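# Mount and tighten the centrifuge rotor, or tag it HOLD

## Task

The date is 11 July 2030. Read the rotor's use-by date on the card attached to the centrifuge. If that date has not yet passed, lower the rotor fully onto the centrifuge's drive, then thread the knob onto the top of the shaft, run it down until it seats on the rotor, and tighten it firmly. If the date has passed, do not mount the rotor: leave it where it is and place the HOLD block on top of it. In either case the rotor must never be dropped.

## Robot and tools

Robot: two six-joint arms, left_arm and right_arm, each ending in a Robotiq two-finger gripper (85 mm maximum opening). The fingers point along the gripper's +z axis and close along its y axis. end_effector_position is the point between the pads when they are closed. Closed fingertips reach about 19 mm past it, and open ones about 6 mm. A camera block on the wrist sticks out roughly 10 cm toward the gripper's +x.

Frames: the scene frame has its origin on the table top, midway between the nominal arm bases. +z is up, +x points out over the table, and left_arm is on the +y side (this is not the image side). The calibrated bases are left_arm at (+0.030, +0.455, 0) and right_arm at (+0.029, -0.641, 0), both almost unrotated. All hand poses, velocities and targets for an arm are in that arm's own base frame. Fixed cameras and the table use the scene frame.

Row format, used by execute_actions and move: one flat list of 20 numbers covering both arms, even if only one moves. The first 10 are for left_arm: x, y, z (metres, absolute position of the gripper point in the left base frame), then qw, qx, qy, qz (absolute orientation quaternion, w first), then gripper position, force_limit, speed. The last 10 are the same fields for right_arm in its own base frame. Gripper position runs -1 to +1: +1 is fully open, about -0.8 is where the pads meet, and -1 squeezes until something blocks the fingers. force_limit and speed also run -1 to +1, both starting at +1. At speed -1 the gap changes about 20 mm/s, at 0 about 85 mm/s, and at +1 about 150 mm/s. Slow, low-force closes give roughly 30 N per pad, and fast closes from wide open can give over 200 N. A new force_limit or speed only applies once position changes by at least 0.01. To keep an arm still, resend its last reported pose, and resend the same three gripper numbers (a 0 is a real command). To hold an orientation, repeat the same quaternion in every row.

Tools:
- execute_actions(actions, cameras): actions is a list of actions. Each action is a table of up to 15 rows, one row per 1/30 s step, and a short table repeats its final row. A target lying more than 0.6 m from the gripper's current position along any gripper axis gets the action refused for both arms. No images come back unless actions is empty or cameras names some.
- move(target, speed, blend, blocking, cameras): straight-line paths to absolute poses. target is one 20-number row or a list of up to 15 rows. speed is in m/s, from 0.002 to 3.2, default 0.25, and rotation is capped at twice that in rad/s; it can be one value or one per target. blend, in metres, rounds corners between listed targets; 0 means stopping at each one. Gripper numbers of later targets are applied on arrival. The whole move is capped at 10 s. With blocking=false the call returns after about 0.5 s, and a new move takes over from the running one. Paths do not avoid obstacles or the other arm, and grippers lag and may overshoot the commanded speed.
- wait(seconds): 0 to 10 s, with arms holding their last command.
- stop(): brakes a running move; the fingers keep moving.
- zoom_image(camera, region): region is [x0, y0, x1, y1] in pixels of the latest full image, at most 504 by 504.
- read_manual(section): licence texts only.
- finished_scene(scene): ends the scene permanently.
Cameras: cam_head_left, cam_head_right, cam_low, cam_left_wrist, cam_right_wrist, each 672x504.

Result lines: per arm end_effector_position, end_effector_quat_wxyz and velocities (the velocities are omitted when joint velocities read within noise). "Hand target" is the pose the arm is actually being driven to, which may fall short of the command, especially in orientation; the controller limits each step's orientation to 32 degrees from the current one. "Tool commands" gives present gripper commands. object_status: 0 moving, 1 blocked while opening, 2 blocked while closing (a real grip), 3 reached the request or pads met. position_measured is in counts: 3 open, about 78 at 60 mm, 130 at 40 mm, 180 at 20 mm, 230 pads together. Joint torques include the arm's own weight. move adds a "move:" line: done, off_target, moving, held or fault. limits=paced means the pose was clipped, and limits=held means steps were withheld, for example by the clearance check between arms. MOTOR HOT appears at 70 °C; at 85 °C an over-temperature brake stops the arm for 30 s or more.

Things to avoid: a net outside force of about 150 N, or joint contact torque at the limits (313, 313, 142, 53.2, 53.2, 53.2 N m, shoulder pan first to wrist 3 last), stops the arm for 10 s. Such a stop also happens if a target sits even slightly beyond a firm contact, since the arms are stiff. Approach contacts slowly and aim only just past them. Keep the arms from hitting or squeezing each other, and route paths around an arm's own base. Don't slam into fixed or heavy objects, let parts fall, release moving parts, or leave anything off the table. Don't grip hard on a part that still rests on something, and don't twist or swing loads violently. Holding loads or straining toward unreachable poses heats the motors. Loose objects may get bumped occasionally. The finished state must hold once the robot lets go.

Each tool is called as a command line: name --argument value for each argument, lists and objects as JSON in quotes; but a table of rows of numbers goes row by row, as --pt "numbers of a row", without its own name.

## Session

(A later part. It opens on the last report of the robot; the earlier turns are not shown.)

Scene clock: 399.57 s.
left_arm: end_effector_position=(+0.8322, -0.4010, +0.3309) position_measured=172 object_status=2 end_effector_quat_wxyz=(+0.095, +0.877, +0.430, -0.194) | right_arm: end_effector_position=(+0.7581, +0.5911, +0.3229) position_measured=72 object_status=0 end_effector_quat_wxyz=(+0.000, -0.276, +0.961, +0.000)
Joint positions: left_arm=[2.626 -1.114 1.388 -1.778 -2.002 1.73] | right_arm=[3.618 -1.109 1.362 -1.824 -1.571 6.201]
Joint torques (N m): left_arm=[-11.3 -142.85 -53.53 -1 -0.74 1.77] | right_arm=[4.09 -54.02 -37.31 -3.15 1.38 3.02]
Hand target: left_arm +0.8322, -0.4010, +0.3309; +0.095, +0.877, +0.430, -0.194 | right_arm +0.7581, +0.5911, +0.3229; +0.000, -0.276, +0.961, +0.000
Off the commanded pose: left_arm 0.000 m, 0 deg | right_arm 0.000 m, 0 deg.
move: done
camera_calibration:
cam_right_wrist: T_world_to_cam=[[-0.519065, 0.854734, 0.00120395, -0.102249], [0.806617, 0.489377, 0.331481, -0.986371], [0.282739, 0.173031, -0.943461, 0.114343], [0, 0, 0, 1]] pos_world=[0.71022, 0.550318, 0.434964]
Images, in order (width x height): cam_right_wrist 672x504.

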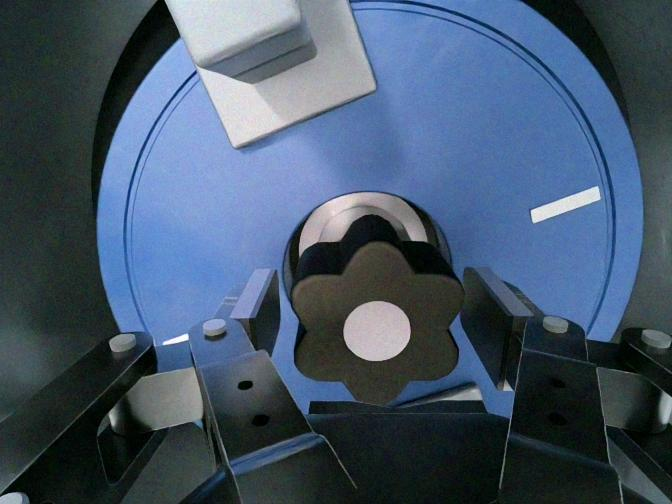

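move --pt "0.8322 -0.4010 0.3309 0.0952 0.8767 0.4295 -0.1944 -1 0 -1 0.7581 0.5911 0.3226 0 0.9703 -0.2419 0 0.45 -0.9 -0.8" --pt "0.8322 -0.4010 0.3309 0.0952 0.8767 0.4295 -0.1944 -1 0 -1 0.7581 0.5911 0.3223 0 0.6947 0.7193 0 0.45 -0.9 -0.8" --pt "0.8322 -0.4010 0.3309 0.0952 0.8767 0.4295 -0.1944 -1 0 -1 0.7581 0.5911 0.3220 0 0.2756 -0.9613 0 0.45 -0.9 -0.8" --pt "0.8322 -0.4010 0.3309 0.0952 0.8767 0.4295 -0.1944 -1 0 -1 0.7581 0.5911 0.3218 0 0.9703 -0.2419 0 0.45 -0.9 -0.8" --pt "0.8322 -0.4010 0.3309 0.0952 0.8767 0.4295 -0.1944 -1 0 -1 0.7581 0.5911 0.3216 0 0.6947 0.7193 0 0.45 -0.9 -0.8" --pt "0.8322 -0.4010 0.3309 0.0952 0.8767 0.4295 -0.1944 -1 0 -1 0.7581 0.5911 0.3215 0 0.2419 0.9703 0 0.45 -0.9 -0.8" --pt "0.8322 -0.4010 0.3309 0.0952 0.8767 0.4295 -0.1944 -1 0 -1 0.7581 0.5911 0.3215 0 0.2419 0.9703 0 -1 -0.9 -0.8" --speed 0.85 --blend '[0.0002,0.0002,0.0002,0.0001,0.0001,0,0]'

move --pt "0.8322 -0.4010 0.3309 0.0952 0.8767 0.4295 -0.1944 -1 0 -1 0.7581 0.5911 0.3208 0 0.9613 0.2756 0 -1 -0.9 -0.8" --pt "0.8322 -0.4010 0.3309 0.0952 0.8767 0.4295 -0.1944 -1 0 -1 0.7581 0.5911 0.3201 0 0.7193 -0.6947 0 -1 -0.9 -0.8" --speed 0.6 --blend '[0.0002,0]' --cameras '["cam_right_wrist"]'

Scene clock: 408.47 s.
left_arm: end_effector_position=(+0.8322, -0.4010, +0.3309) position_measured=172 object_status=2 end_effector_quat_wxyz=(+0.095, +0.877, +0.430, -0.194) | right_arm: end_effector_position=(+0.7581, +0.5911, +0.3216) position_measured=109 object_status=2 end_effector_quat_wxyz=(+0.000, +0.242, +0.970, +0.000)
Joint positions: left_arm=[2.626 -1.114 1.388 -1.778 -2.002 1.73] | right_arm=[3.618 -1.109 1.364 -1.826 -1.571 -5.318]
Joint torques (N m): left_arm=[-10.78 -131.77 -51.78 -1.25 -2.88 1.4] | right_arm=[-15.93 -67.74 -37.24 -1.32 0.67 -3.71]
Hand target: left_arm +0.8322, -0.4010, +0.3309; +0.095, +0.877, +0.430, -0.194 | right_arm +0.7581, +0.5911, +0.3215; +0.000, +0.242, +0.970, +0.000
Off the commanded pose: left_arm 0.000 m, 0 deg | right_arm 0.000 m, 0 deg.
move: done

Scene clock: 411.67 s.
left_arm: end_effector_position=(+0.8488, -0.4161, +0.3312) position_measured=172 object_status=2 end_effector_quat_wxyz=(+0.120, +0.889, +0.406, -0.176) | right_arm: end_effector_position=(+0.7581, +0.5911, +0.3208) position_measured=109 object_status=2 end_effector_quat_wxyz=(+0.000, +0.969, +0.247, +0.000)
Joint positions: left_arm=[2.62 -1.1 1.378 -1.838 -2 1.766] | right_arm=[3.618 -1.108 1.365 -1.827 -1.571 -3.164]
Joint torques (N m): left_arm=[0.48 -152.12 -50.34 -5.57 -0.78 -3.94] | right_arm=[-22.39 -37.21 -36.74 1.28 -4.51 19.06]
Hand target: left_arm +0.8488, -0.4160, +0.3313; +0.120, +0.889, +0.406, -0.176 | right_arm +0.7581, +0.5911, +0.3208; +0.000, +0.969, +0.247, +0.000
Tool commands: left_gripper/position=-1.0 left_gripper/force_limit=+0.003922 left_gripper/speed=-1.0 right_gripper/position=-1.0 right_gripper/force_limit=-0.9 right_gripper/speed=-0.8
Off the commanded pose: left_arm 0.022 m, 5 deg | right_arm 0.001 m, 117 deg.
FORCE FAULT: contact force on the left arm reached its limit, and that arm stopped. The contact can be on any part of that arm, not only on its tool. That arm's remaining commands of this call were not run. That arm is still stopped at the end of this call. That arm stays stopped for about 9 more seconds. Until then a move that you send moves the other arm only, and its call returns only when the move has ended. Once the stop has ended, the next robot result says so. If the stop ends while you think or write, that arm runs what you send next. While its stop runs, that arm takes no new command, but its gripper still runs the gripper command that each later call begins with. Until it ends, the stop uses up actions while you think or wait. An arm that is not stopped still takes commands.
move: fault (left_arm), off_target (right_arm; braked at the fault stop of left_arm); path passed 0 of 2 targets
camera_calibration:
cam_right_wrist: T_world_to_cam=[[0.466958, -0.884279, 0.00121595, 0.178154], [-0.834473, -0.440201, 0.331479, 0.807936], [-0.292585, -0.155801, -0.943462, 0.742897], [0, 0, 0, 1]] pos_world=[0.80837, 0.628937, 0.432864]
Images, in order (width x height): cam_right_wrist 672x504.

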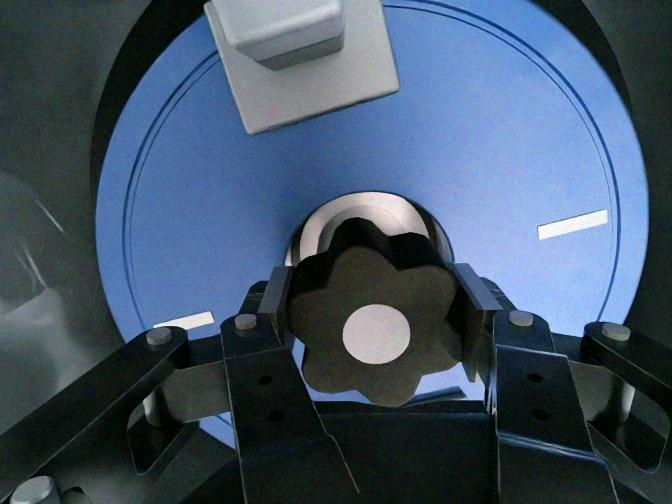

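wait --seconds 1 --cameras '["all"]'

zoom_image --camera "cam_right_wrist" --region '[270, 170, 490, 420]'

zoom_image --camera "cam_head_left" --region '[232, 170, 292, 220]'

zoom_image --camera "cam_head_right" --region '[232, 170, 292, 220]'

Scene clock: 412.93 s.
left_arm: end_effector_position=(+0.8488, -0.4161, +0.3312) position_measured=172 object_status=2 end_effector_quat_wxyz=(+0.120, +0.889, +0.406, -0.176) | right_arm: end_effector_position=(+0.7581, +0.5911, +0.3208) position_measured=109 object_status=2 end_effector_quat_wxyz=(+0.000, +0.969, +0.247, +0.000)
Joint positions: left_arm=[2.62 -1.1 1.378 -1.838 -2 1.766] | right_arm=[3.618 -1.108 1.365 -1.827 -1.571 -3.164]
Joint torques (N m): left_arm=[1.25 -152.66 -49.77 -5.57 -0.9 -3.75] | right_arm=[-24.35 -39.52 -37.04 1.01 -4.59 15.38]
Hand target: left_arm +0.8488, -0.4160, +0.3313; +0.120, +0.889, +0.406, -0.176 | right_arm +0.7581, +0.5911, +0.3208; +0.000, +0.969, +0.247, +0.000
Tool commands: left_gripper/position=-1.0 left_gripper/force_limit=+0.003922 left_gripper/speed=-1.0 right_gripper/position=-1.0 right_gripper/force_limit=-0.9 right_gripper/speed=-0.8
Off the commanded pose: left_arm 0.022 m, 5 deg | right_arm 0.001 m, 117 deg.
FORCE FAULT, CONTINUED: the left arm was still stopped when this call began, by the force fault that an earlier result reported. Since the last result the stop counts as 3 of the actions that you can send in this scene. That arm is still stopped at the end of this call. That arm stays stopped for about 7 more seconds. If the stop ends while you think or write, that arm runs what you send next. While its stop runs, that arm takes no new command, but its gripper still runs the gripper command that each later call begins with.
wait: 1.00 s; at rest from the start
camera_calibration:
cam_left_wrist: T_world_to_cam=[[0.76153, -0.646036, 0.0520572, -0.920483], [-0.491221, -0.522905, 0.696615, -0.0147049], [-0.422817, -0.556065, -0.715554, 0.490161], [0, 0, 0, 1]] pos_world=[0.901001, -0.329793, 0.408898]
cam_right_wrist: T_world_to_cam=[[0.466958, -0.884279, 0.00121595, 0.178154], [-0.834473, -0.440201, 0.331479, 0.807936], [-0.292585, -0.155801, -0.943462, 0.742897], [0, 0, 0, 1]] pos_world=[0.80837, 0.628937, 0.432864]

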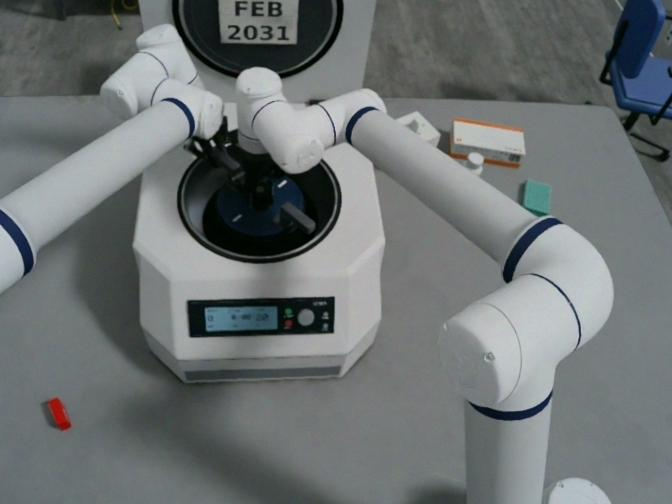

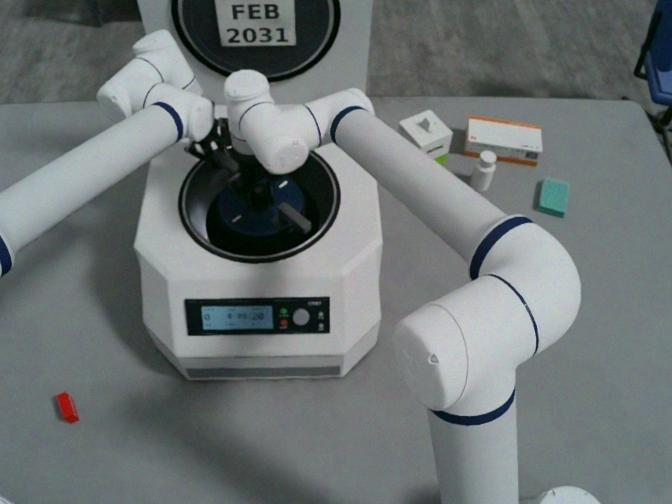

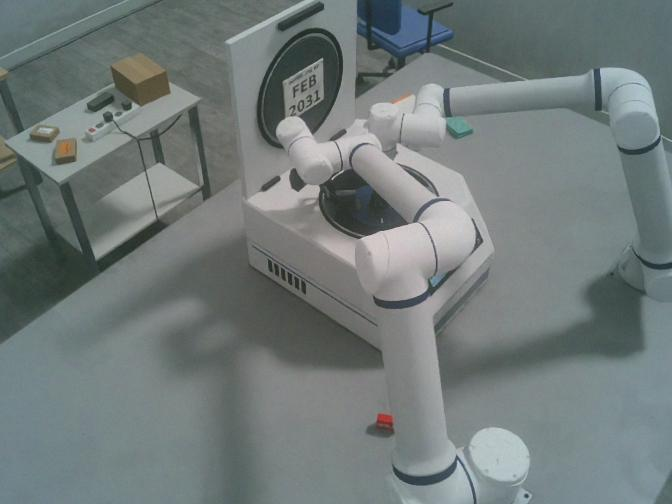

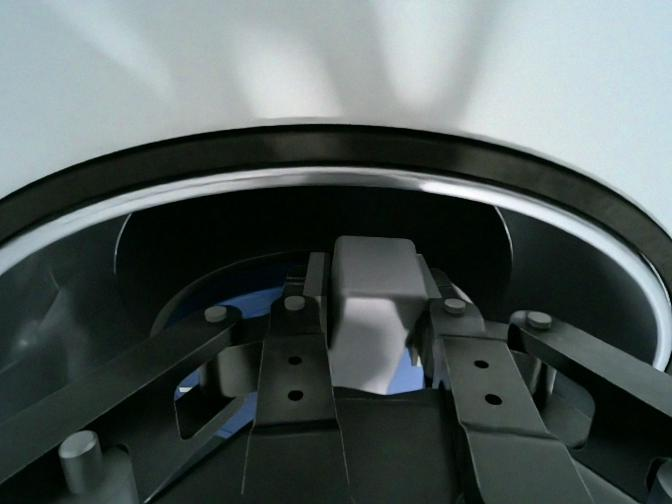

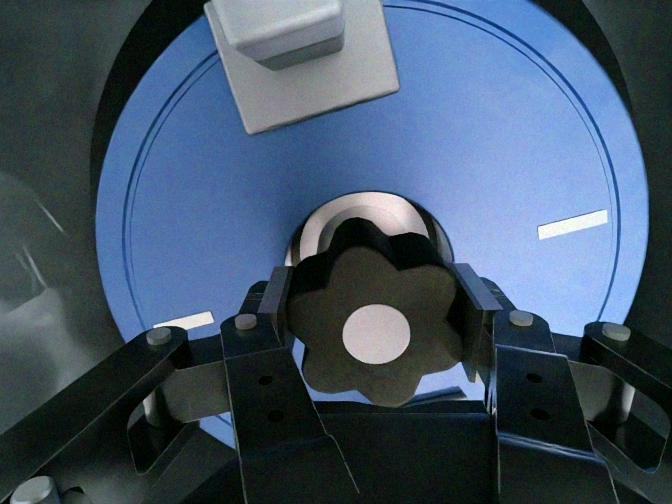

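Scaled by 2.016.

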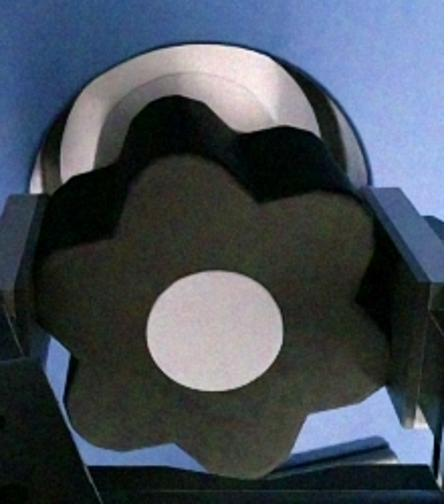

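Scaled by 8.400.

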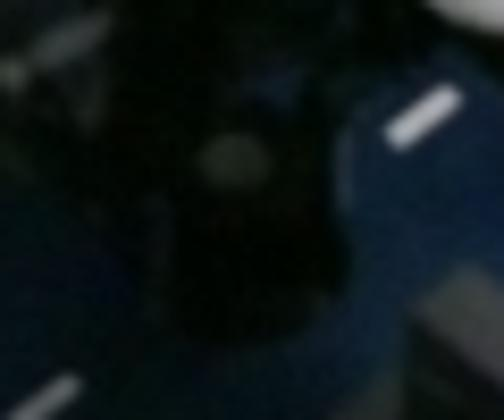

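Scaled by 8.400.

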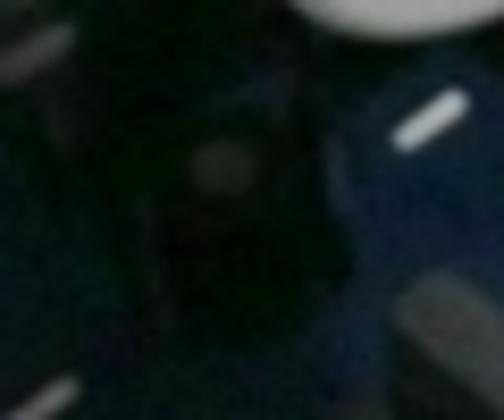

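move --pt "0.8488 -0.4160 0.3313 0.120 0.889 0.406 -0.176 -1 0 -1 0.7581 0.5911 0.3208 0 0.9667 0.2560 0 -1 -0.9 -0.8" --speed 0.05

wait --seconds 5 --cameras '["cam_right_wrist"]'

Scene clock: 415.27 s.
left_arm: end_effector_position=(+0.8488, -0.4160, +0.3312) position_measured=172 object_status=2 end_effector_quat_wxyz=(+0.120, +0.889, +0.406, -0.176) | right_arm: end_effector_position=(+0.7581, +0.5911, +0.3208) position_measured=109 object_status=2 end_effector_quat_wxyz=(+0.000, +0.967, +0.256, +0.000)
Joint positions: left_arm=[2.62 -1.1 1.378 -1.838 -2 1.766] | right_arm=[3.618 -1.108 1.365 -1.827 -1.571 -3.183]
Joint torques (N m): left_arm=[1.34 -151.56 -50.2 -5.86 -1.28 -3.87] | right_arm=[-23.22 -42.75 -36.85 0.94 -3.66 8.6]
Hand target: left_arm +0.8488, -0.4160, +0.3313; +0.120, +0.889, +0.406, -0.176 | right_arm +0.7581, +0.5911, +0.3208; +0.000, +0.967, +0.256, +0.000
Tool commands: left_gripper/position=-1.0 left_gripper/force_limit=+0.003922 left_gripper/speed=-1.0 right_gripper/position=-1.0 right_gripper/force_limit=-0.9 right_gripper/speed=-0.8
Off the commanded pose: right_arm 0.000 m, 0 deg.
FORCE FAULT, CONTINUED: the left arm was still stopped when this call began, by the force fault that an earlier result reported. Since the last result the stop counts as 3 of the actions that you can send in this scene. That arm ran no command of this call. That arm is still stopped at the end of this call. That arm stays stopped for about 5 more seconds. If the stop ends while you think or write, that arm runs what you send next. While its stop runs, that arm takes no new command, but its gripper still runs the gripper command that each later call begins with.
move: done (right_arm), not run (left_arm; its earlier fault stop)

Scene clock: 420.27 s.
left_arm: end_effector_position=(+0.8488, -0.4160, +0.3312) position_measured=172 object_status=2 end_effector_quat_wxyz=(+0.120, +0.889, +0.406, -0.176) | right_arm: end_effector_position=(+0.7581, +0.5911, +0.3208) position_measured=109 object_status=2 end_effector_quat_wxyz=(+0.000, +0.967, +0.256, +0.000)
Joint positions: left_arm=[2.62 -1.1 1.378 -1.838 -2 1.766] | right_arm=[3.618 -1.108 1.365 -1.827 -1.571 -3.183]
Joint torques (N m): left_arm=[0.95 -152.22 -50.17 -6.03 -1.34 -4.06] | right_arm=[-29.08 -57.43 -36.79 1.3 0.04 9.29]
Hand target: left_arm +0.8488, -0.4160, +0.3312; +0.120, +0.889, +0.406, -0.176 | right_arm +0.7581, +0.5911, +0.3208; +0.000, +0.967, +0.256, +0.000
Tool commands: left_gripper/position=-1.0 left_gripper/force_limit=+0.003922 left_gripper/speed=-1.0 right_gripper/position=-1.0 right_gripper/force_limit=-0.9 right_gripper/speed=-0.8
Off the commanded pose: right_arm 0.000 m, 0 deg.
FORCE FAULT, CONTINUED: the left arm's stop, for the force fault that an earlier result reported, is over. The rest of the stop counts as 10 of the actions that you can send in this scene. That arm's target is now where it stood when the stop ended, not its last command. That arm accepts commands again.
wait: 5.00 s; at rest by 0.17 s
camera_calibration:
cam_right_wrist: T_world_to_cam=[[0.483925, -0.875109, 0.00125747, 0.159922], [-0.825833, -0.4562, 0.331484, 0.810888], [-0.289511, -0.161452, -0.94346, 0.743923], [0, 0, 0, 1]] pos_world=[0.807642, 0.629984, 0.432864]
Images, in order (width x height): cam_right_wrist 672x504.

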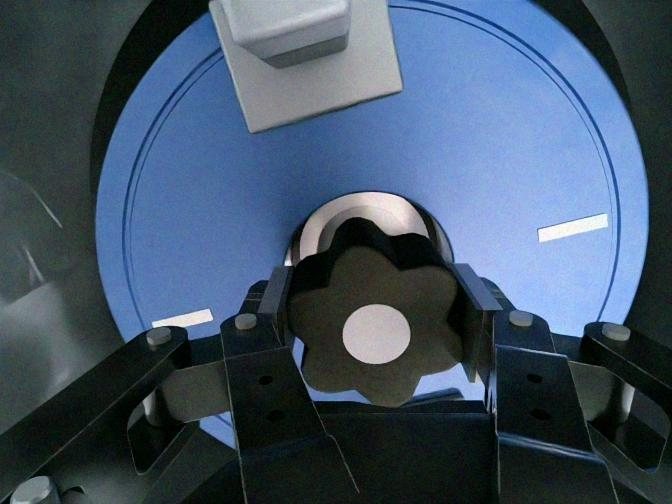

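move --pt "0.8488 -0.4160 0.3312 0.120 0.889 0.406 -0.176 -1 0 -1 0.7581 0.5911 0.3208 0 0.9613 0.2756 0 -1 -0.9 -0.8" --speed 0.05

move --pt "0.8488 -0.4160 0.3312 0.120 0.889 0.406 -0.176 -1 0 -1 0.7581 0.5911 0.3208 0 0.9613 0.2756 0 0.45 -0.9 -0.8" --pt "0.8488 -0.4160 0.3312 0.120 0.889 0.406 -0.176 -1 0 -1 0.7581 0.5911 0.3208 0 0.9356 0.3530 0 0.45 -0.9 -0.8" --speed 0.15 --cameras '["all"]'

zoom_image --camera "cam_right_wrist" --region '[270, 170, 490, 420]'

Scene clock: 421.73 s.
left_arm: end_effector_position=(+0.8488, -0.4159, +0.3312) position_measured=172 object_status=2 end_effector_quat_wxyz=(+0.120, +0.889, +0.406, -0.176) | right_arm: end_effector_position=(+0.7581, +0.5911, +0.3208) position_measured=109 object_status=2 end_effector_quat_wxyz=(+0.000, +0.961, +0.275, +0.000)
Joint positions: left_arm=[2.62 -1.101 1.378 -1.838 -2 1.766] | right_arm=[3.618 -1.108 1.365 -1.827 -1.571 -3.223]
Joint torques (N m): left_arm=[-17.85 -126.83 -52.27 -28.78 -1.17 -8.18] | right_arm=[-20.99 -60.23 -36.07 1.3 -0.95 0.14]
Hand target: left_arm +0.8488, -0.4160, +0.3312; +0.120, +0.889, +0.406, -0.176 | right_arm +0.7581, +0.5911, +0.3208; +0.000, +0.961, +0.276, +0.000
Off the commanded pose: left_arm 0.000 m, 0 deg | right_arm 0.000 m, 0 deg.
move: done

Scene clock: 423.53 s.
left_arm: end_effector_position=(+0.8488, -0.4160, +0.3312) position_measured=172 object_status=2 end_effector_quat_wxyz=(+0.120, +0.889, +0.406, -0.176) | right_arm: end_effector_position=(+0.7581, +0.5911, +0.3208) position_measured=72 object_status=3 end_effector_quat_wxyz=(+0.000, +0.936, +0.353, +0.000)
Joint positions: left_arm=[2.62 -1.101 1.378 -1.838 -2 1.766] | right_arm=[3.618 -1.108 1.365 -1.827 -1.571 -3.386]
Joint torques (N m): left_arm=[-35.67 -66.72 -75 -36.6 -4.54 -3.9] | right_arm=[-6.6 -71.97 -50.43 -3.5 1.54 -3.28]
Hand target: left_arm +0.8488, -0.4160, +0.3312; +0.120, +0.889, +0.406, -0.176 | right_arm +0.7581, +0.5911, +0.3208; +0.000, +0.936, +0.353, +0.000
Off the commanded pose: left_arm 0.000 m, 0 deg | right_arm 0.000 m, 0 deg.
move: done
camera_calibration:
cam_left_wrist: T_world_to_cam=[[0.761762, -0.645787, 0.0517398, -0.92034], [-0.49101, -0.523395, 0.696396, -0.0149626], [-0.422643, -0.555893, -0.71579, 0.490171], [0, 0, 0, 1]] pos_world=[0.900901, -0.329693, 0.408898]
cam_right_wrist: T_world_to_cam=[[0.650904, -0.759159, 0.0012793, -0.0352115], [-0.7165, -0.61377, 0.331532, 0.821044], [-0.2509, -0.216712, -0.943443, 0.747285], [0, 0, 0, 1]] pos_world=[0.798691, 0.639147, 0.432864]

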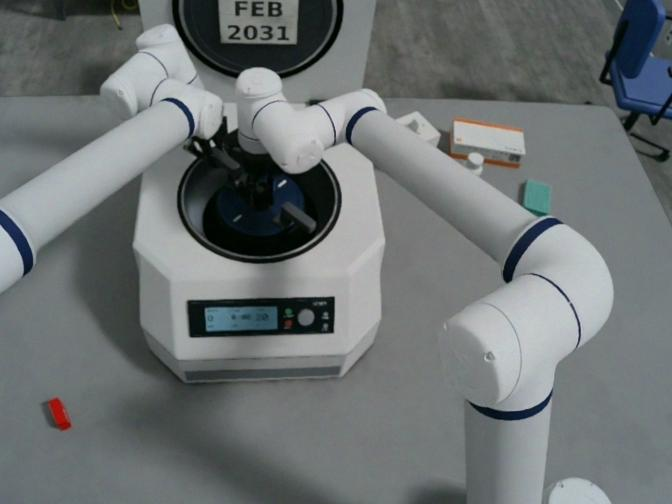

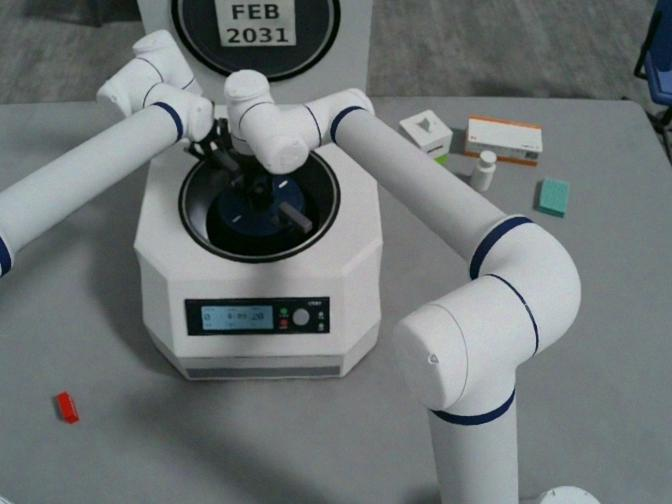

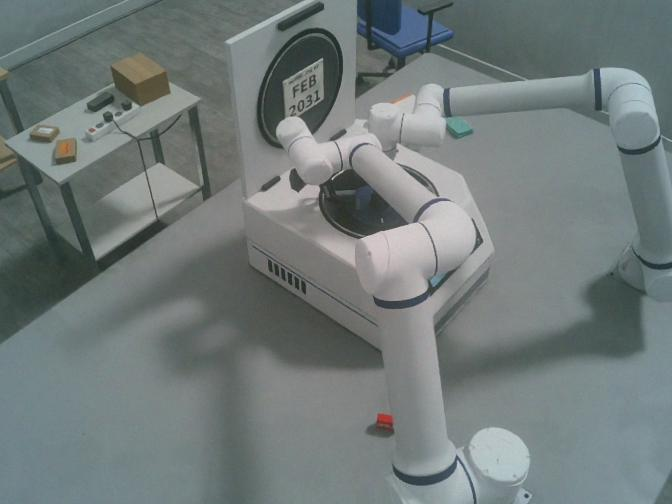

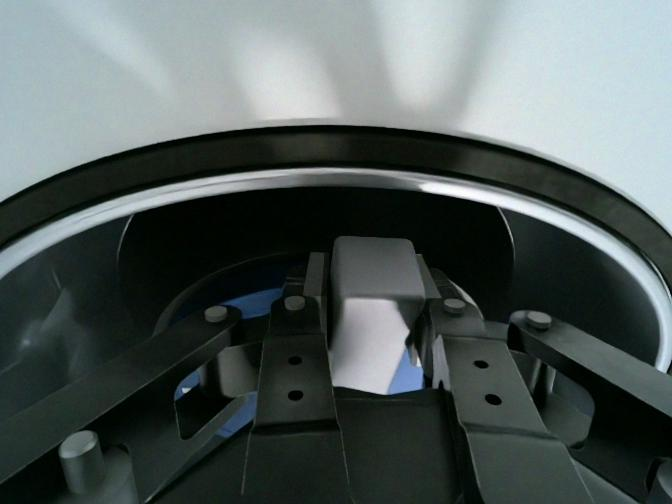

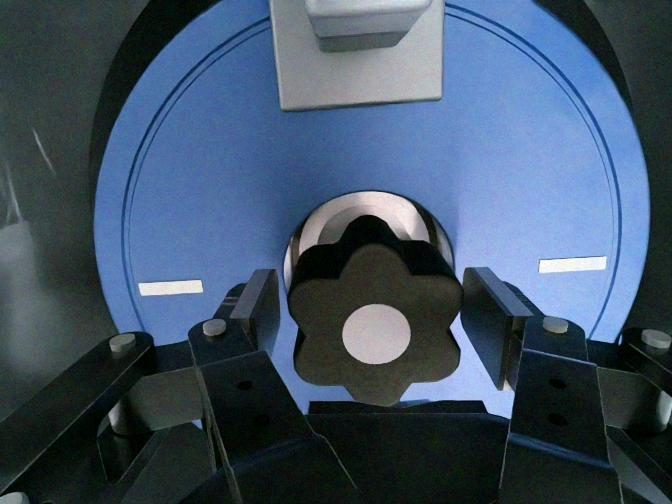

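Scaled by 2.016.

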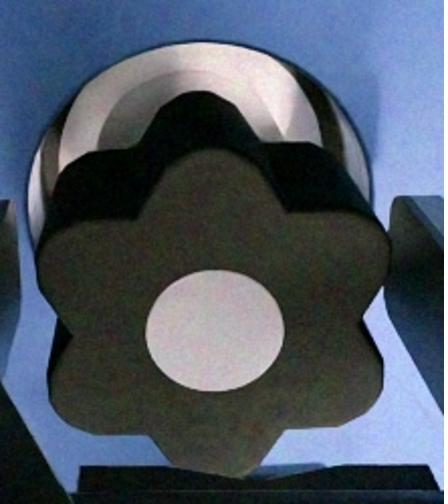

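move --pt "0.8488 -0.4160 0.3312 0.120 0.889 0.406 -0.176 0.0 0 -1 0.7581 0.5911 0.3208 0 0.9356 0.3530 0 0.45 -0.9 -0.8" --pt "0.8472 -0.4145 0.3309 0.0812 0.9049 0.3665 -0.2006 0.0 0 -1 0.7581 0.5911 0.3208 0 0.9356 0.3530 0 0.45 -0.9 -0.8" --speed 0.05 --cameras '["cam_left_wrist","cam_right_wrist"]'

Scene clock: 427.40 s.
left_arm: end_effector_position=(+0.8472, -0.4145, +0.3309) position_measured=128 object_status=3 end_effector_quat_wxyz=(+0.081, +0.905, +0.367, -0.201) | right_arm: end_effector_position=(+0.7581, +0.5911, +0.3208) position_measured=72 object_status=3 end_effector_quat_wxyz=(+0.000, +0.936, +0.353, +0.000)
Joint positions: left_arm=[2.618 -1.06 1.294 -1.677 -1.989 1.875] | right_arm=[3.618 -1.108 1.365 -1.827 -1.571 -3.387]
Joint torques (N m): left_arm=[-14.76 -131.42 -62.85 -1.47 0.66 3.51] | right_arm=[-8.04 -75.7 -40.81 -3.67 1.93 -3.27]
Hand target: left_arm +0.8472, -0.4145, +0.3309; +0.081, +0.905, +0.367, -0.201 | right_arm +0.7581, +0.5911, +0.3208; +0.000, +0.936, +0.353, +0.000
Off the commanded pose: left_arm 0.000 m, 0 deg | right_arm 0.000 m, 0 deg.
move: done
camera_calibration:
cam_left_wrist: T_world_to_cam=[[0.692486, -0.721189, -0.0187035, -0.867432], [-0.501368, -0.499733, 0.706326, 0.000519859], [-0.518741, -0.479744, -0.707639, 0.600334], [0, 0, 0, 1]] pos_world=[0.912363, -0.337316, 0.408228]
cam_right_wrist: T_world_to_cam=[[0.651005, -0.759072, 0.0012332, -0.0353923], [-0.716409, -0.613878, 0.33153, 0.821112], [-0.250898, -0.216711, -0.943444, 0.747309], [0, 0, 0, 1]] pos_world=[0.798791, 0.639147, 0.432864]
Images, in order (width x height): cam_left_wrist 672x504, cam_right_wrist 672x504.

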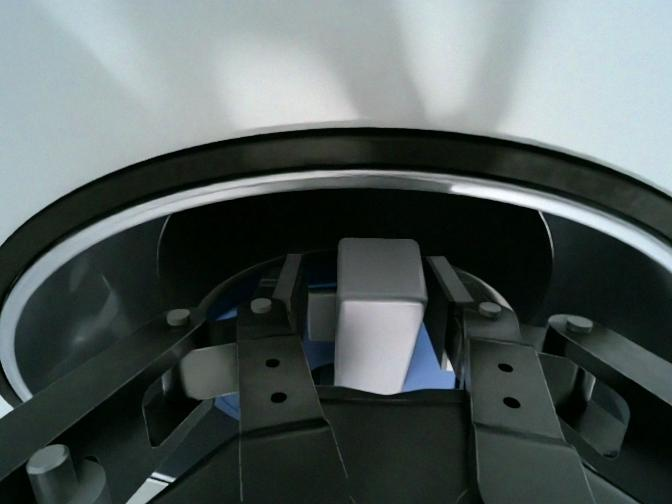

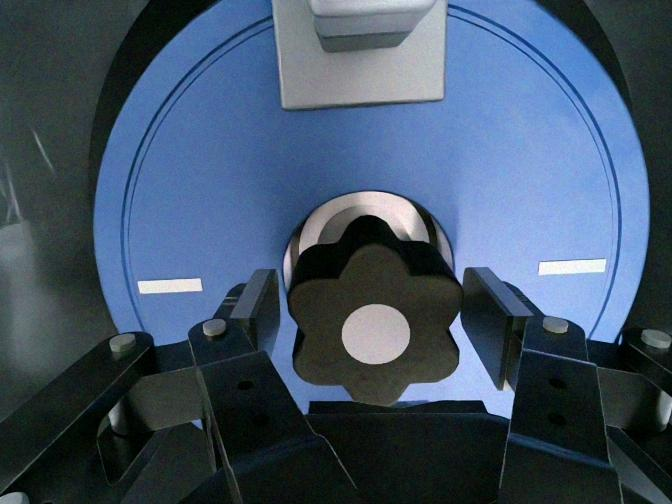

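move --pt "0.8494 -0.4168 0.3309 0.0790 0.9090 0.3563 -0.2015 0.0 0 -1 0.7581 0.5911 0.3208 0 0.9356 0.3530 0 0.45 -0.9 -0.8" --pt "0.8494 -0.4168 0.3309 0.0790 0.9090 0.3563 -0.2015 -1 0 -1 0.7581 0.5911 0.3208 0 0.9356 0.3530 0 -1 -0.5 -0.8" --speed 0.05 --cameras '["cam_left_wrist","cam_right_wrist"]'

Scene clock: 432.70 s.
left_arm: end_effector_position=(+0.8494, -0.4168, +0.3309) position_measured=171 object_status=0 end_effector_quat_wxyz=(+0.079, +0.909, +0.356, -0.201) | right_arm: end_effector_position=(+0.7581, +0.5911, +0.3209) position_measured=109 object_status=2 end_effector_quat_wxyz=(+0.000, +0.936, +0.353, +0.000)
Joint positions: left_arm=[2.616 -1.052 1.278 -1.661 -1.987 1.898] | right_arm=[3.618 -1.108 1.365 -1.827 -1.571 -3.387]
Joint torques (N m): left_arm=[-13.29 -131.83 -57.91 -5.6 -0.71 3.07] | right_arm=[-8.88 -57.83 -39.87 -3.17 -3.4 -1.52]
Hand target: left_arm +0.8494, -0.4168, +0.3309; +0.079, +0.909, +0.356, -0.201 | right_arm +0.7581, +0.5911, +0.3208; +0.000, +0.936, +0.353, +0.000
Off the commanded pose: left_arm 0.000 m, 0 deg | right_arm 0.000 m, 0 deg.
move: done
camera_calibration:
cam_left_wrist: T_world_to_cam=[[0.676005, -0.736659, -0.0187419, -0.86304], [-0.512518, -0.488289, 0.706327, 0.0147703], [-0.529474, -0.467875, -0.707637, 0.61449], [0, 0, 0, 1]] pos_world=[0.916345, -0.341049, 0.408229]
cam_right_wrist: T_world_to_cam=[[0.651002, -0.759075, 0.00122384, -0.0353188], [-0.716451, -0.613913, 0.331374, 0.821131], [-0.250786, -0.216602, -0.943499, 0.747243], [0, 0, 0, 1]] pos_world=[0.798691, 0.639148, 0.432965]
Images, in order (width x height): cam_left_wrist 672x504, cam_right_wrist 672x504.

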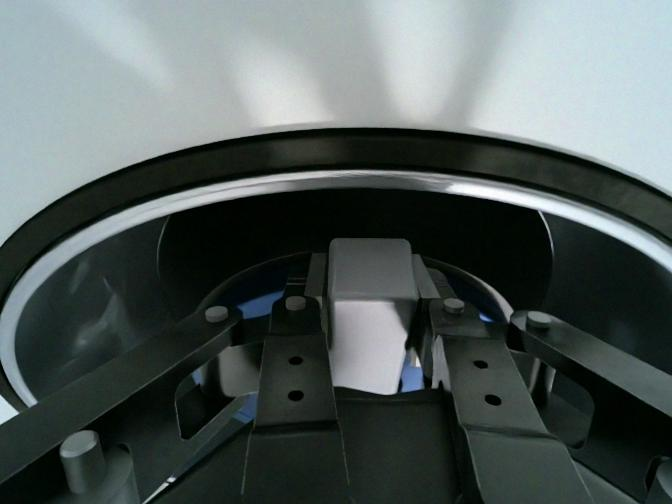

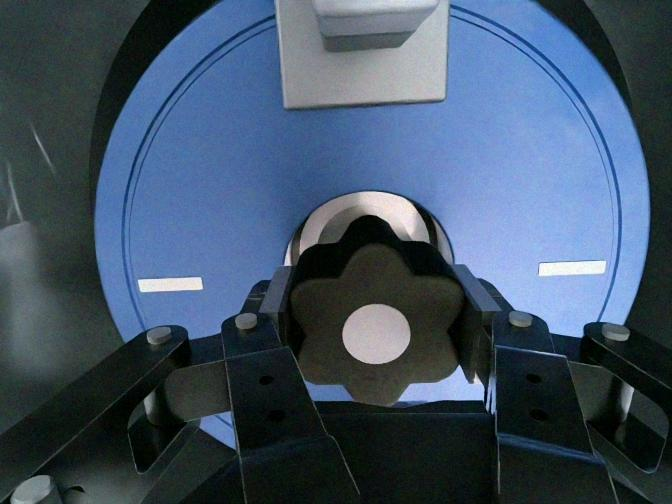

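move --pt "0.8494 -0.4168 0.3309 0.0790 0.9090 0.3563 -0.2015 -1 0 -1 0.7581 0.5911 0.3208 0 0.9418 0.3363 0 -1 -0.5 -0.8" --speed 0.05

move --pt "0.8494 -0.4168 0.3309 0.0790 0.9090 0.3563 -0.2015 -1 0 -1 0.7581 0.5911 0.3208 0 0.9469 0.3214 0 -1 -0.5 -0.8" --speed 0.05

Scene clock: 433.67 s.
left_arm: end_effector_position=(+0.8495, -0.4169, +0.3309) position_measured=172 object_status=2 end_effector_quat_wxyz=(+0.079, +0.909, +0.356, -0.201) | right_arm: end_effector_position=(+0.7581, +0.5911, +0.3208) position_measured=109 object_status=2 end_effector_quat_wxyz=(+0.000, +0.942, +0.336, +0.000)
Joint positions: left_arm=[2.616 -1.052 1.278 -1.662 -1.987 1.898] | right_arm=[3.618 -1.108 1.365 -1.827 -1.571 -3.351]
Joint torques (N m): left_arm=[-8.94 -153.58 -44.12 7.33 -1.41 2.09] | right_arm=[-11.39 -47.07 -38.72 -3.39 -3.02 7.69]
Hand target: left_arm +0.8494, -0.4168, +0.3309; +0.079, +0.909, +0.356, -0.201 | right_arm +0.7581, +0.5911, +0.3208; +0.000, +0.942, +0.336, +0.000
Off the commanded pose: left_arm 0.000 m, 0 deg | right_arm 0.000 m, 0 deg.
move: done

Scene clock: 434.50 s.
left_arm: end_effector_position=(+0.8494, -0.4168, +0.3309) position_measured=172 object_status=2 end_effector_quat_wxyz=(+0.079, +0.909, +0.356, -0.201) | right_arm: end_effector_position=(+0.7581, +0.5911, +0.3208) position_measured=109 object_status=2 end_effector_quat_wxyz=(+0.000, +0.947, +0.322, +0.000)
Joint positions: left_arm=[2.616 -1.052 1.278 -1.661 -1.987 1.898] | right_arm=[3.618 -1.108 1.365 -1.827 -1.571 -3.32]
Joint torques (N m): left_arm=[-4.37 -183.73 -31.99 12.11 -0.29 0.93] | right_arm=[-13.41 -43.8 -38.69 -4.14 -2.69 9.82]
Hand target: left_arm +0.8494, -0.4168, +0.3309; +0.079, +0.909, +0.356, -0.201 | right_arm +0.7581, +0.5911, +0.3208; +0.000, +0.947, +0.321, +0.000
Off the commanded pose: left_arm 0.000 m, 0 deg | right_arm 0.000 m, 0 deg.
move: done

move --pt "0.8494 -0.4168 0.3309 0.0790 0.9090 0.3563 -0.2015 -1 0 -1 0.7581 0.5911 0.3208 0 0.9524 0.3049 0 -1 -0.5 -0.8" --speed 0.05

move --pt "0.8494 -0.4168 0.3309 0.0790 0.9090 0.3563 -0.2015 -1 0 -1 0.7581 0.5911 0.3208 0 0.9576 0.2882 0 -1 -0.5 -0.8" --speed 0.05 --cameras '["cam_left_wrist","cam_right_wrist"]'

Scene clock: 435.60 s.
left_arm: end_effector_position=(+0.8494, -0.4168, +0.3309) position_measured=172 object_status=2 end_effector_quat_wxyz=(+0.079, +0.909, +0.356, -0.201) | right_arm: end_effector_position=(+0.7581, +0.5911, +0.3208) position_measured=109 object_status=2 end_effector_quat_wxyz=(+0.000, +0.952, +0.305, +0.000)
Joint positions: left_arm=[2.616 -1.052 1.279 -1.661 -1.987 1.898] | right_arm=[3.618 -1.108 1.365 -1.827 -1.571 -3.285]
Joint torques (N m): left_arm=[1.26 -206.91 -26.14 13.38 0.92 -0.26] | right_arm=[-20.75 -47.38 -38.93 -2.83 -2.88 13.06]
Hand target: left_arm +0.8494, -0.4168, +0.3309; +0.079, +0.909, +0.356, -0.201 | right_arm +0.7581, +0.5911, +0.3208; +0.000, +0.952, +0.305, +0.000
Off the commanded pose: left_arm 0.000 m, 0 deg | right_arm 0.000 m, 0 deg.
move: done

Scene clock: 436.43 s.
left_arm: end_effector_position=(+0.8494, -0.4168, +0.3309) position_measured=172 object_status=2 end_effector_quat_wxyz=(+0.079, +0.909, +0.356, -0.201) | right_arm: end_effector_position=(+0.7581, +0.5911, +0.3208) position_measured=109 object_status=2 end_effector_quat_wxyz=(+0.000, +0.958, +0.288, +0.000)
Joint positions: left_arm=[2.616 -1.052 1.279 -1.662 -1.987 1.898] | right_arm=[3.618 -1.108 1.365 -1.827 -1.571 -3.25]
Joint torques (N m): left_arm=[8.23 -214.01 -23.4 20.8 1.54 -1.77] | right_arm=[-25.13 -46.11 -38.46 -3.49 -2.73 14.8]
Hand target: left_arm +0.8494, -0.4168, +0.3309; +0.079, +0.909, +0.356, -0.201 | right_arm +0.7581, +0.5911, +0.3208; +0.000, +0.958, +0.288, +0.000
Off the commanded pose: left_arm 0.000 m, 0 deg | right_arm 0.000 m, 0 deg.
move: done
camera_calibration:
cam_left_wrist: T_world_to_cam=[[0.676008, -0.736661, -0.0185421, -0.863199], [-0.512615, -0.488188, 0.706328, 0.0148444], [-0.529376, -0.467979, -0.707642, 0.61432], [0, 0, 0, 1]] pos_world=[0.916346, -0.341149, 0.408228]
cam_right_wrist: T_world_to_cam=[[0.541536, -0.840677, 0.00126358, 0.0958207], [-0.79336, -0.510557, 0.331528, 0.818354], [-0.278063, -0.180537, -0.943444, 0.746512], [0, 0, 0, 1]] pos_world=[0.804937, 0.633144, 0.432864]
Images, in order (width x height): cam_left_wrist 672x504, cam_right_wrist 672x504.

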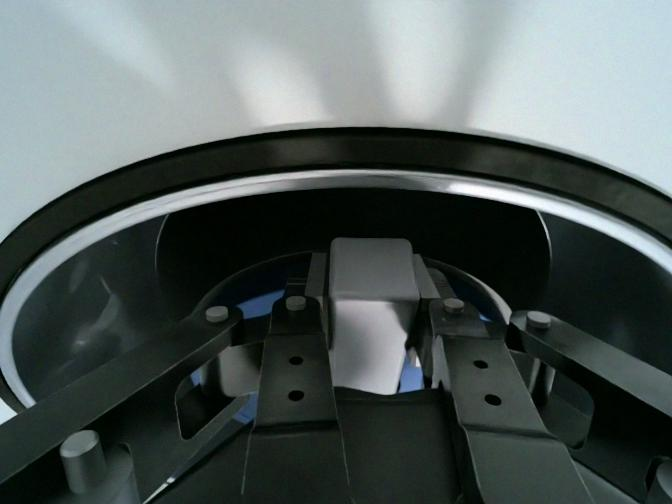

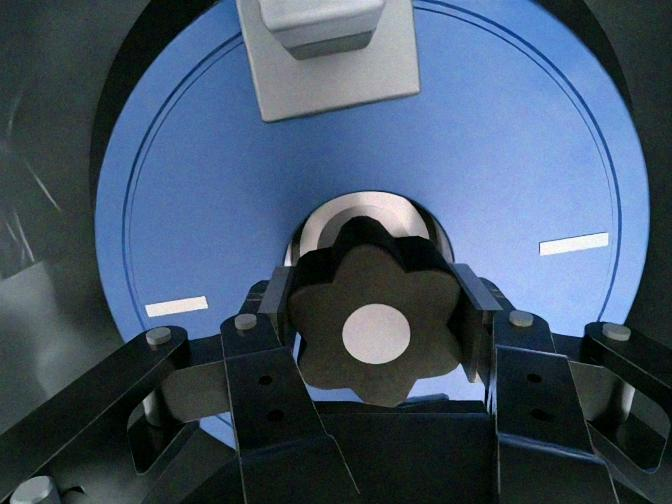

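move --pt "0.8494 -0.4168 0.3309 0.0790 0.9090 0.3563 -0.2015 -1 0 -1 0.7581 0.5911 0.3208 0 0.9497 0.3132 0 -1 -0.5 -0.8" --speed 0.05

move --pt "0.8494 -0.4168 0.3309 0.0790 0.9090 0.3563 -0.2015 -1 0 -1 0.7581 0.5911 0.3208 0 0.9497 0.3132 0 0.45 -0.5 -0.8" --pt "0.8494 -0.4168 0.3309 0.0790 0.9090 0.3563 -0.2015 -1 0 -1 0.7581 0.5911 0.42 0 0.9497 0.3132 0 0.45 -0.5 -0.8" --speed 0.1 --cameras '["all"]'

zoom_image --camera "cam_right_wrist" --region '[240, 120, 480, 360]'

Scene clock: 437.67 s.
left_arm: end_effector_position=(+0.8493, -0.4167, +0.3309) position_measured=172 object_status=2 end_effector_quat_wxyz=(+0.079, +0.909, +0.356, -0.202) | right_arm: end_effector_position=(+0.7581, +0.5911, +0.3208) position_measured=109 object_status=2 end_effector_quat_wxyz=(+0.000, +0.950, +0.313, +0.000)
Joint positions: left_arm=[2.616 -1.052 1.279 -1.661 -1.987 1.898] | right_arm=[3.618 -1.108 1.365 -1.827 -1.571 -3.302]
Joint torques (N m): left_arm=[10.06 -163.58 -45.06 -3 -1.72 -1.74] | right_arm=[-23.9 -46.72 -39.14 -3.03 -2.16 -1.24]
Hand target: left_arm +0.8494, -0.4168, +0.3309; +0.079, +0.909, +0.356, -0.201 | right_arm +0.7581, +0.5911, +0.3208; +0.000, +0.950, +0.313, +0.000
Off the commanded pose: left_arm 0.000 m, 0 deg | right_arm 0.000 m, 0 deg.
move: done

Scene clock: 439.67 s.
left_arm: end_effector_position=(+0.8494, -0.4168, +0.3309) position_measured=172 object_status=2 end_effector_quat_wxyz=(+0.079, +0.909, +0.356, -0.201) | right_arm: end_effector_position=(+0.7580, +0.5911, +0.4049) position_measured=72 object_status=3 end_effector_quat_wxyz=(+0.000, +0.950, +0.313, +0.000)
Joint positions: left_arm=[2.616 -1.052 1.279 -1.661 -1.987 1.898] | right_arm=[3.618 -1.135 1.254 -1.691 -1.571 -3.302]
Joint torques (N m): left_arm=[-9.85 -124.73 -57.12 -8.21 -1.58 0.91] | right_arm=[3 -53.94 -36.74 -3.59 1.76 -2.57]
Hand target: left_arm +0.8494, -0.4168, +0.3309; +0.079, +0.909, +0.356, -0.201 | right_arm +0.7580, +0.5911, +0.4047; +0.000, +0.950, +0.313, +0.000
Off the commanded pose: left_arm 0.000 m, 0 deg | right_arm 0.015 m, 0 deg.
move: held (right_arm; a check stopped the path); limits=held
pose unreachable (right arm): on one or more control steps of this call, first in action 0 (counted from 0), this arm could not follow its commanded pose, so it was not sent that pose on those steps. It may still have moved: this result reports where it is.
cause: moving toward the commanded pose would bring a part of the arm too close to another arm (this arm's gripper and a part of the left arm just beyond its joint 3 (elbow), along the way the arms are being sent, or toward where that arm still pushes).
camera_calibration:
cam_left_wrist: T_world_to_cam=[[0.676043, -0.736625, -0.0186888, -0.863085], [-0.512494, -0.488266, 0.706362, 0.0147417], [-0.529449, -0.467953, -0.707604, 0.614428], [0, 0, 0, 1]] pos_world=[0.916345, -0.341049, 0.408229]
cam_right_wrist: T_world_to_cam=[[0.584658, -0.811279, 0.00129438, 0.0456527], [-0.765793, -0.55135, 0.331019, 0.793792], [-0.267835, -0.194524, -0.943623, 0.826479], [0, 0, 0, 1]] pos_world=[0.802549, 0.635465, 0.517066]

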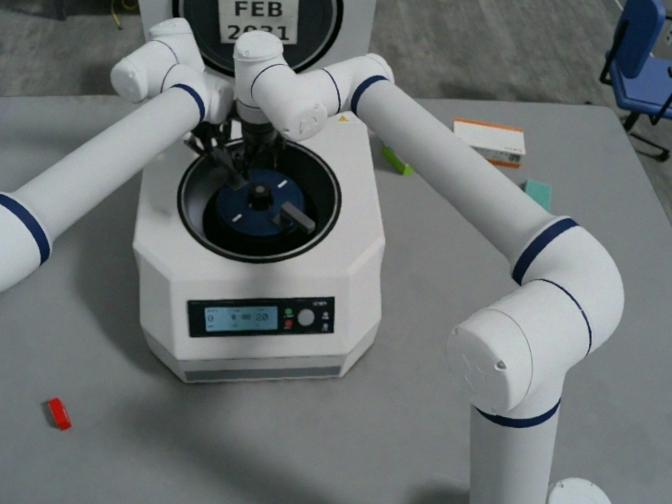

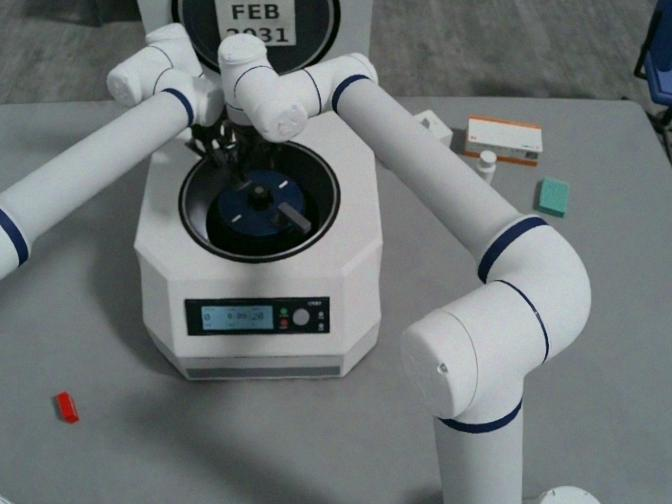

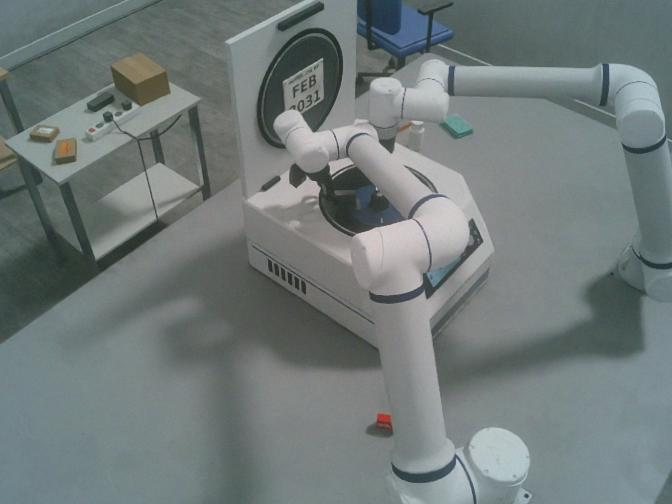

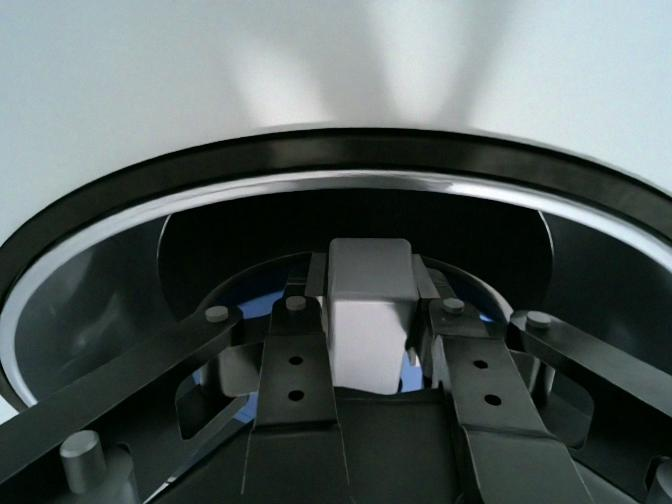

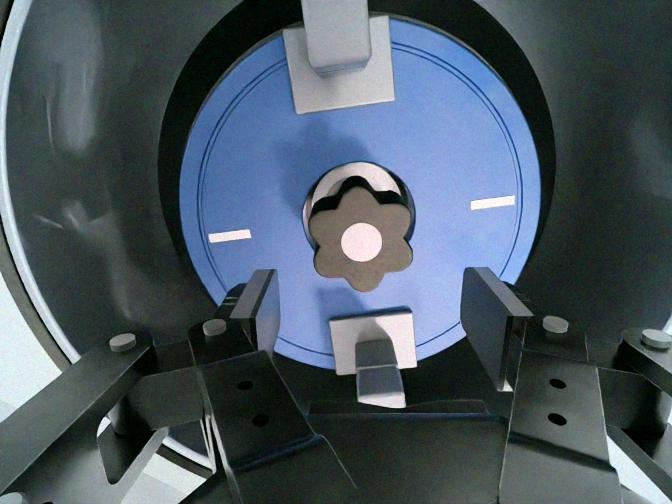

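Scaled by 2.100.

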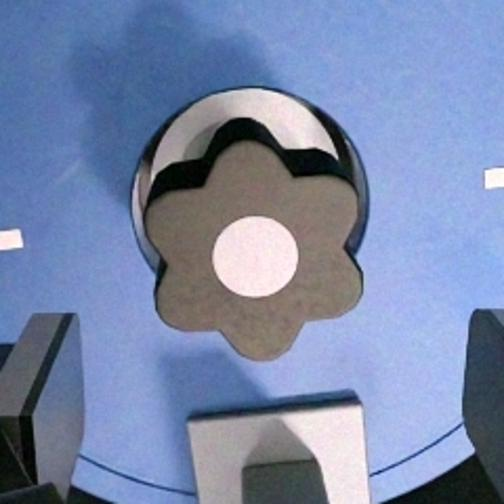

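zoom_image --camera "cam_head_right" --region '[225, 160, 305, 230]'

zoom_image --camera "cam_low" --region '[350, 170, 410, 220]'

Scaled by 6.300.

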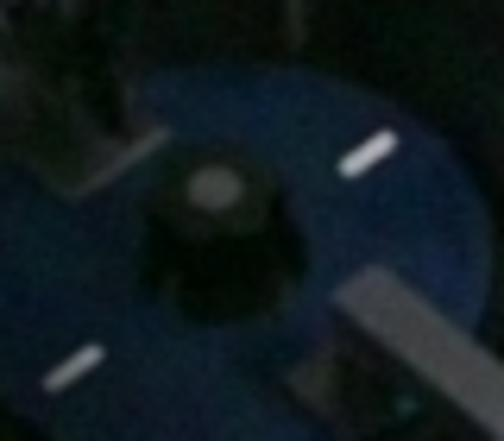

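Scaled by 8.400.

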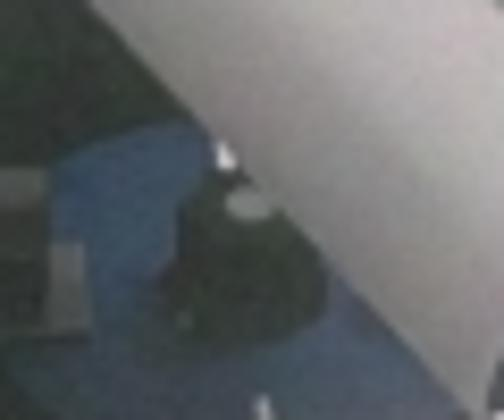

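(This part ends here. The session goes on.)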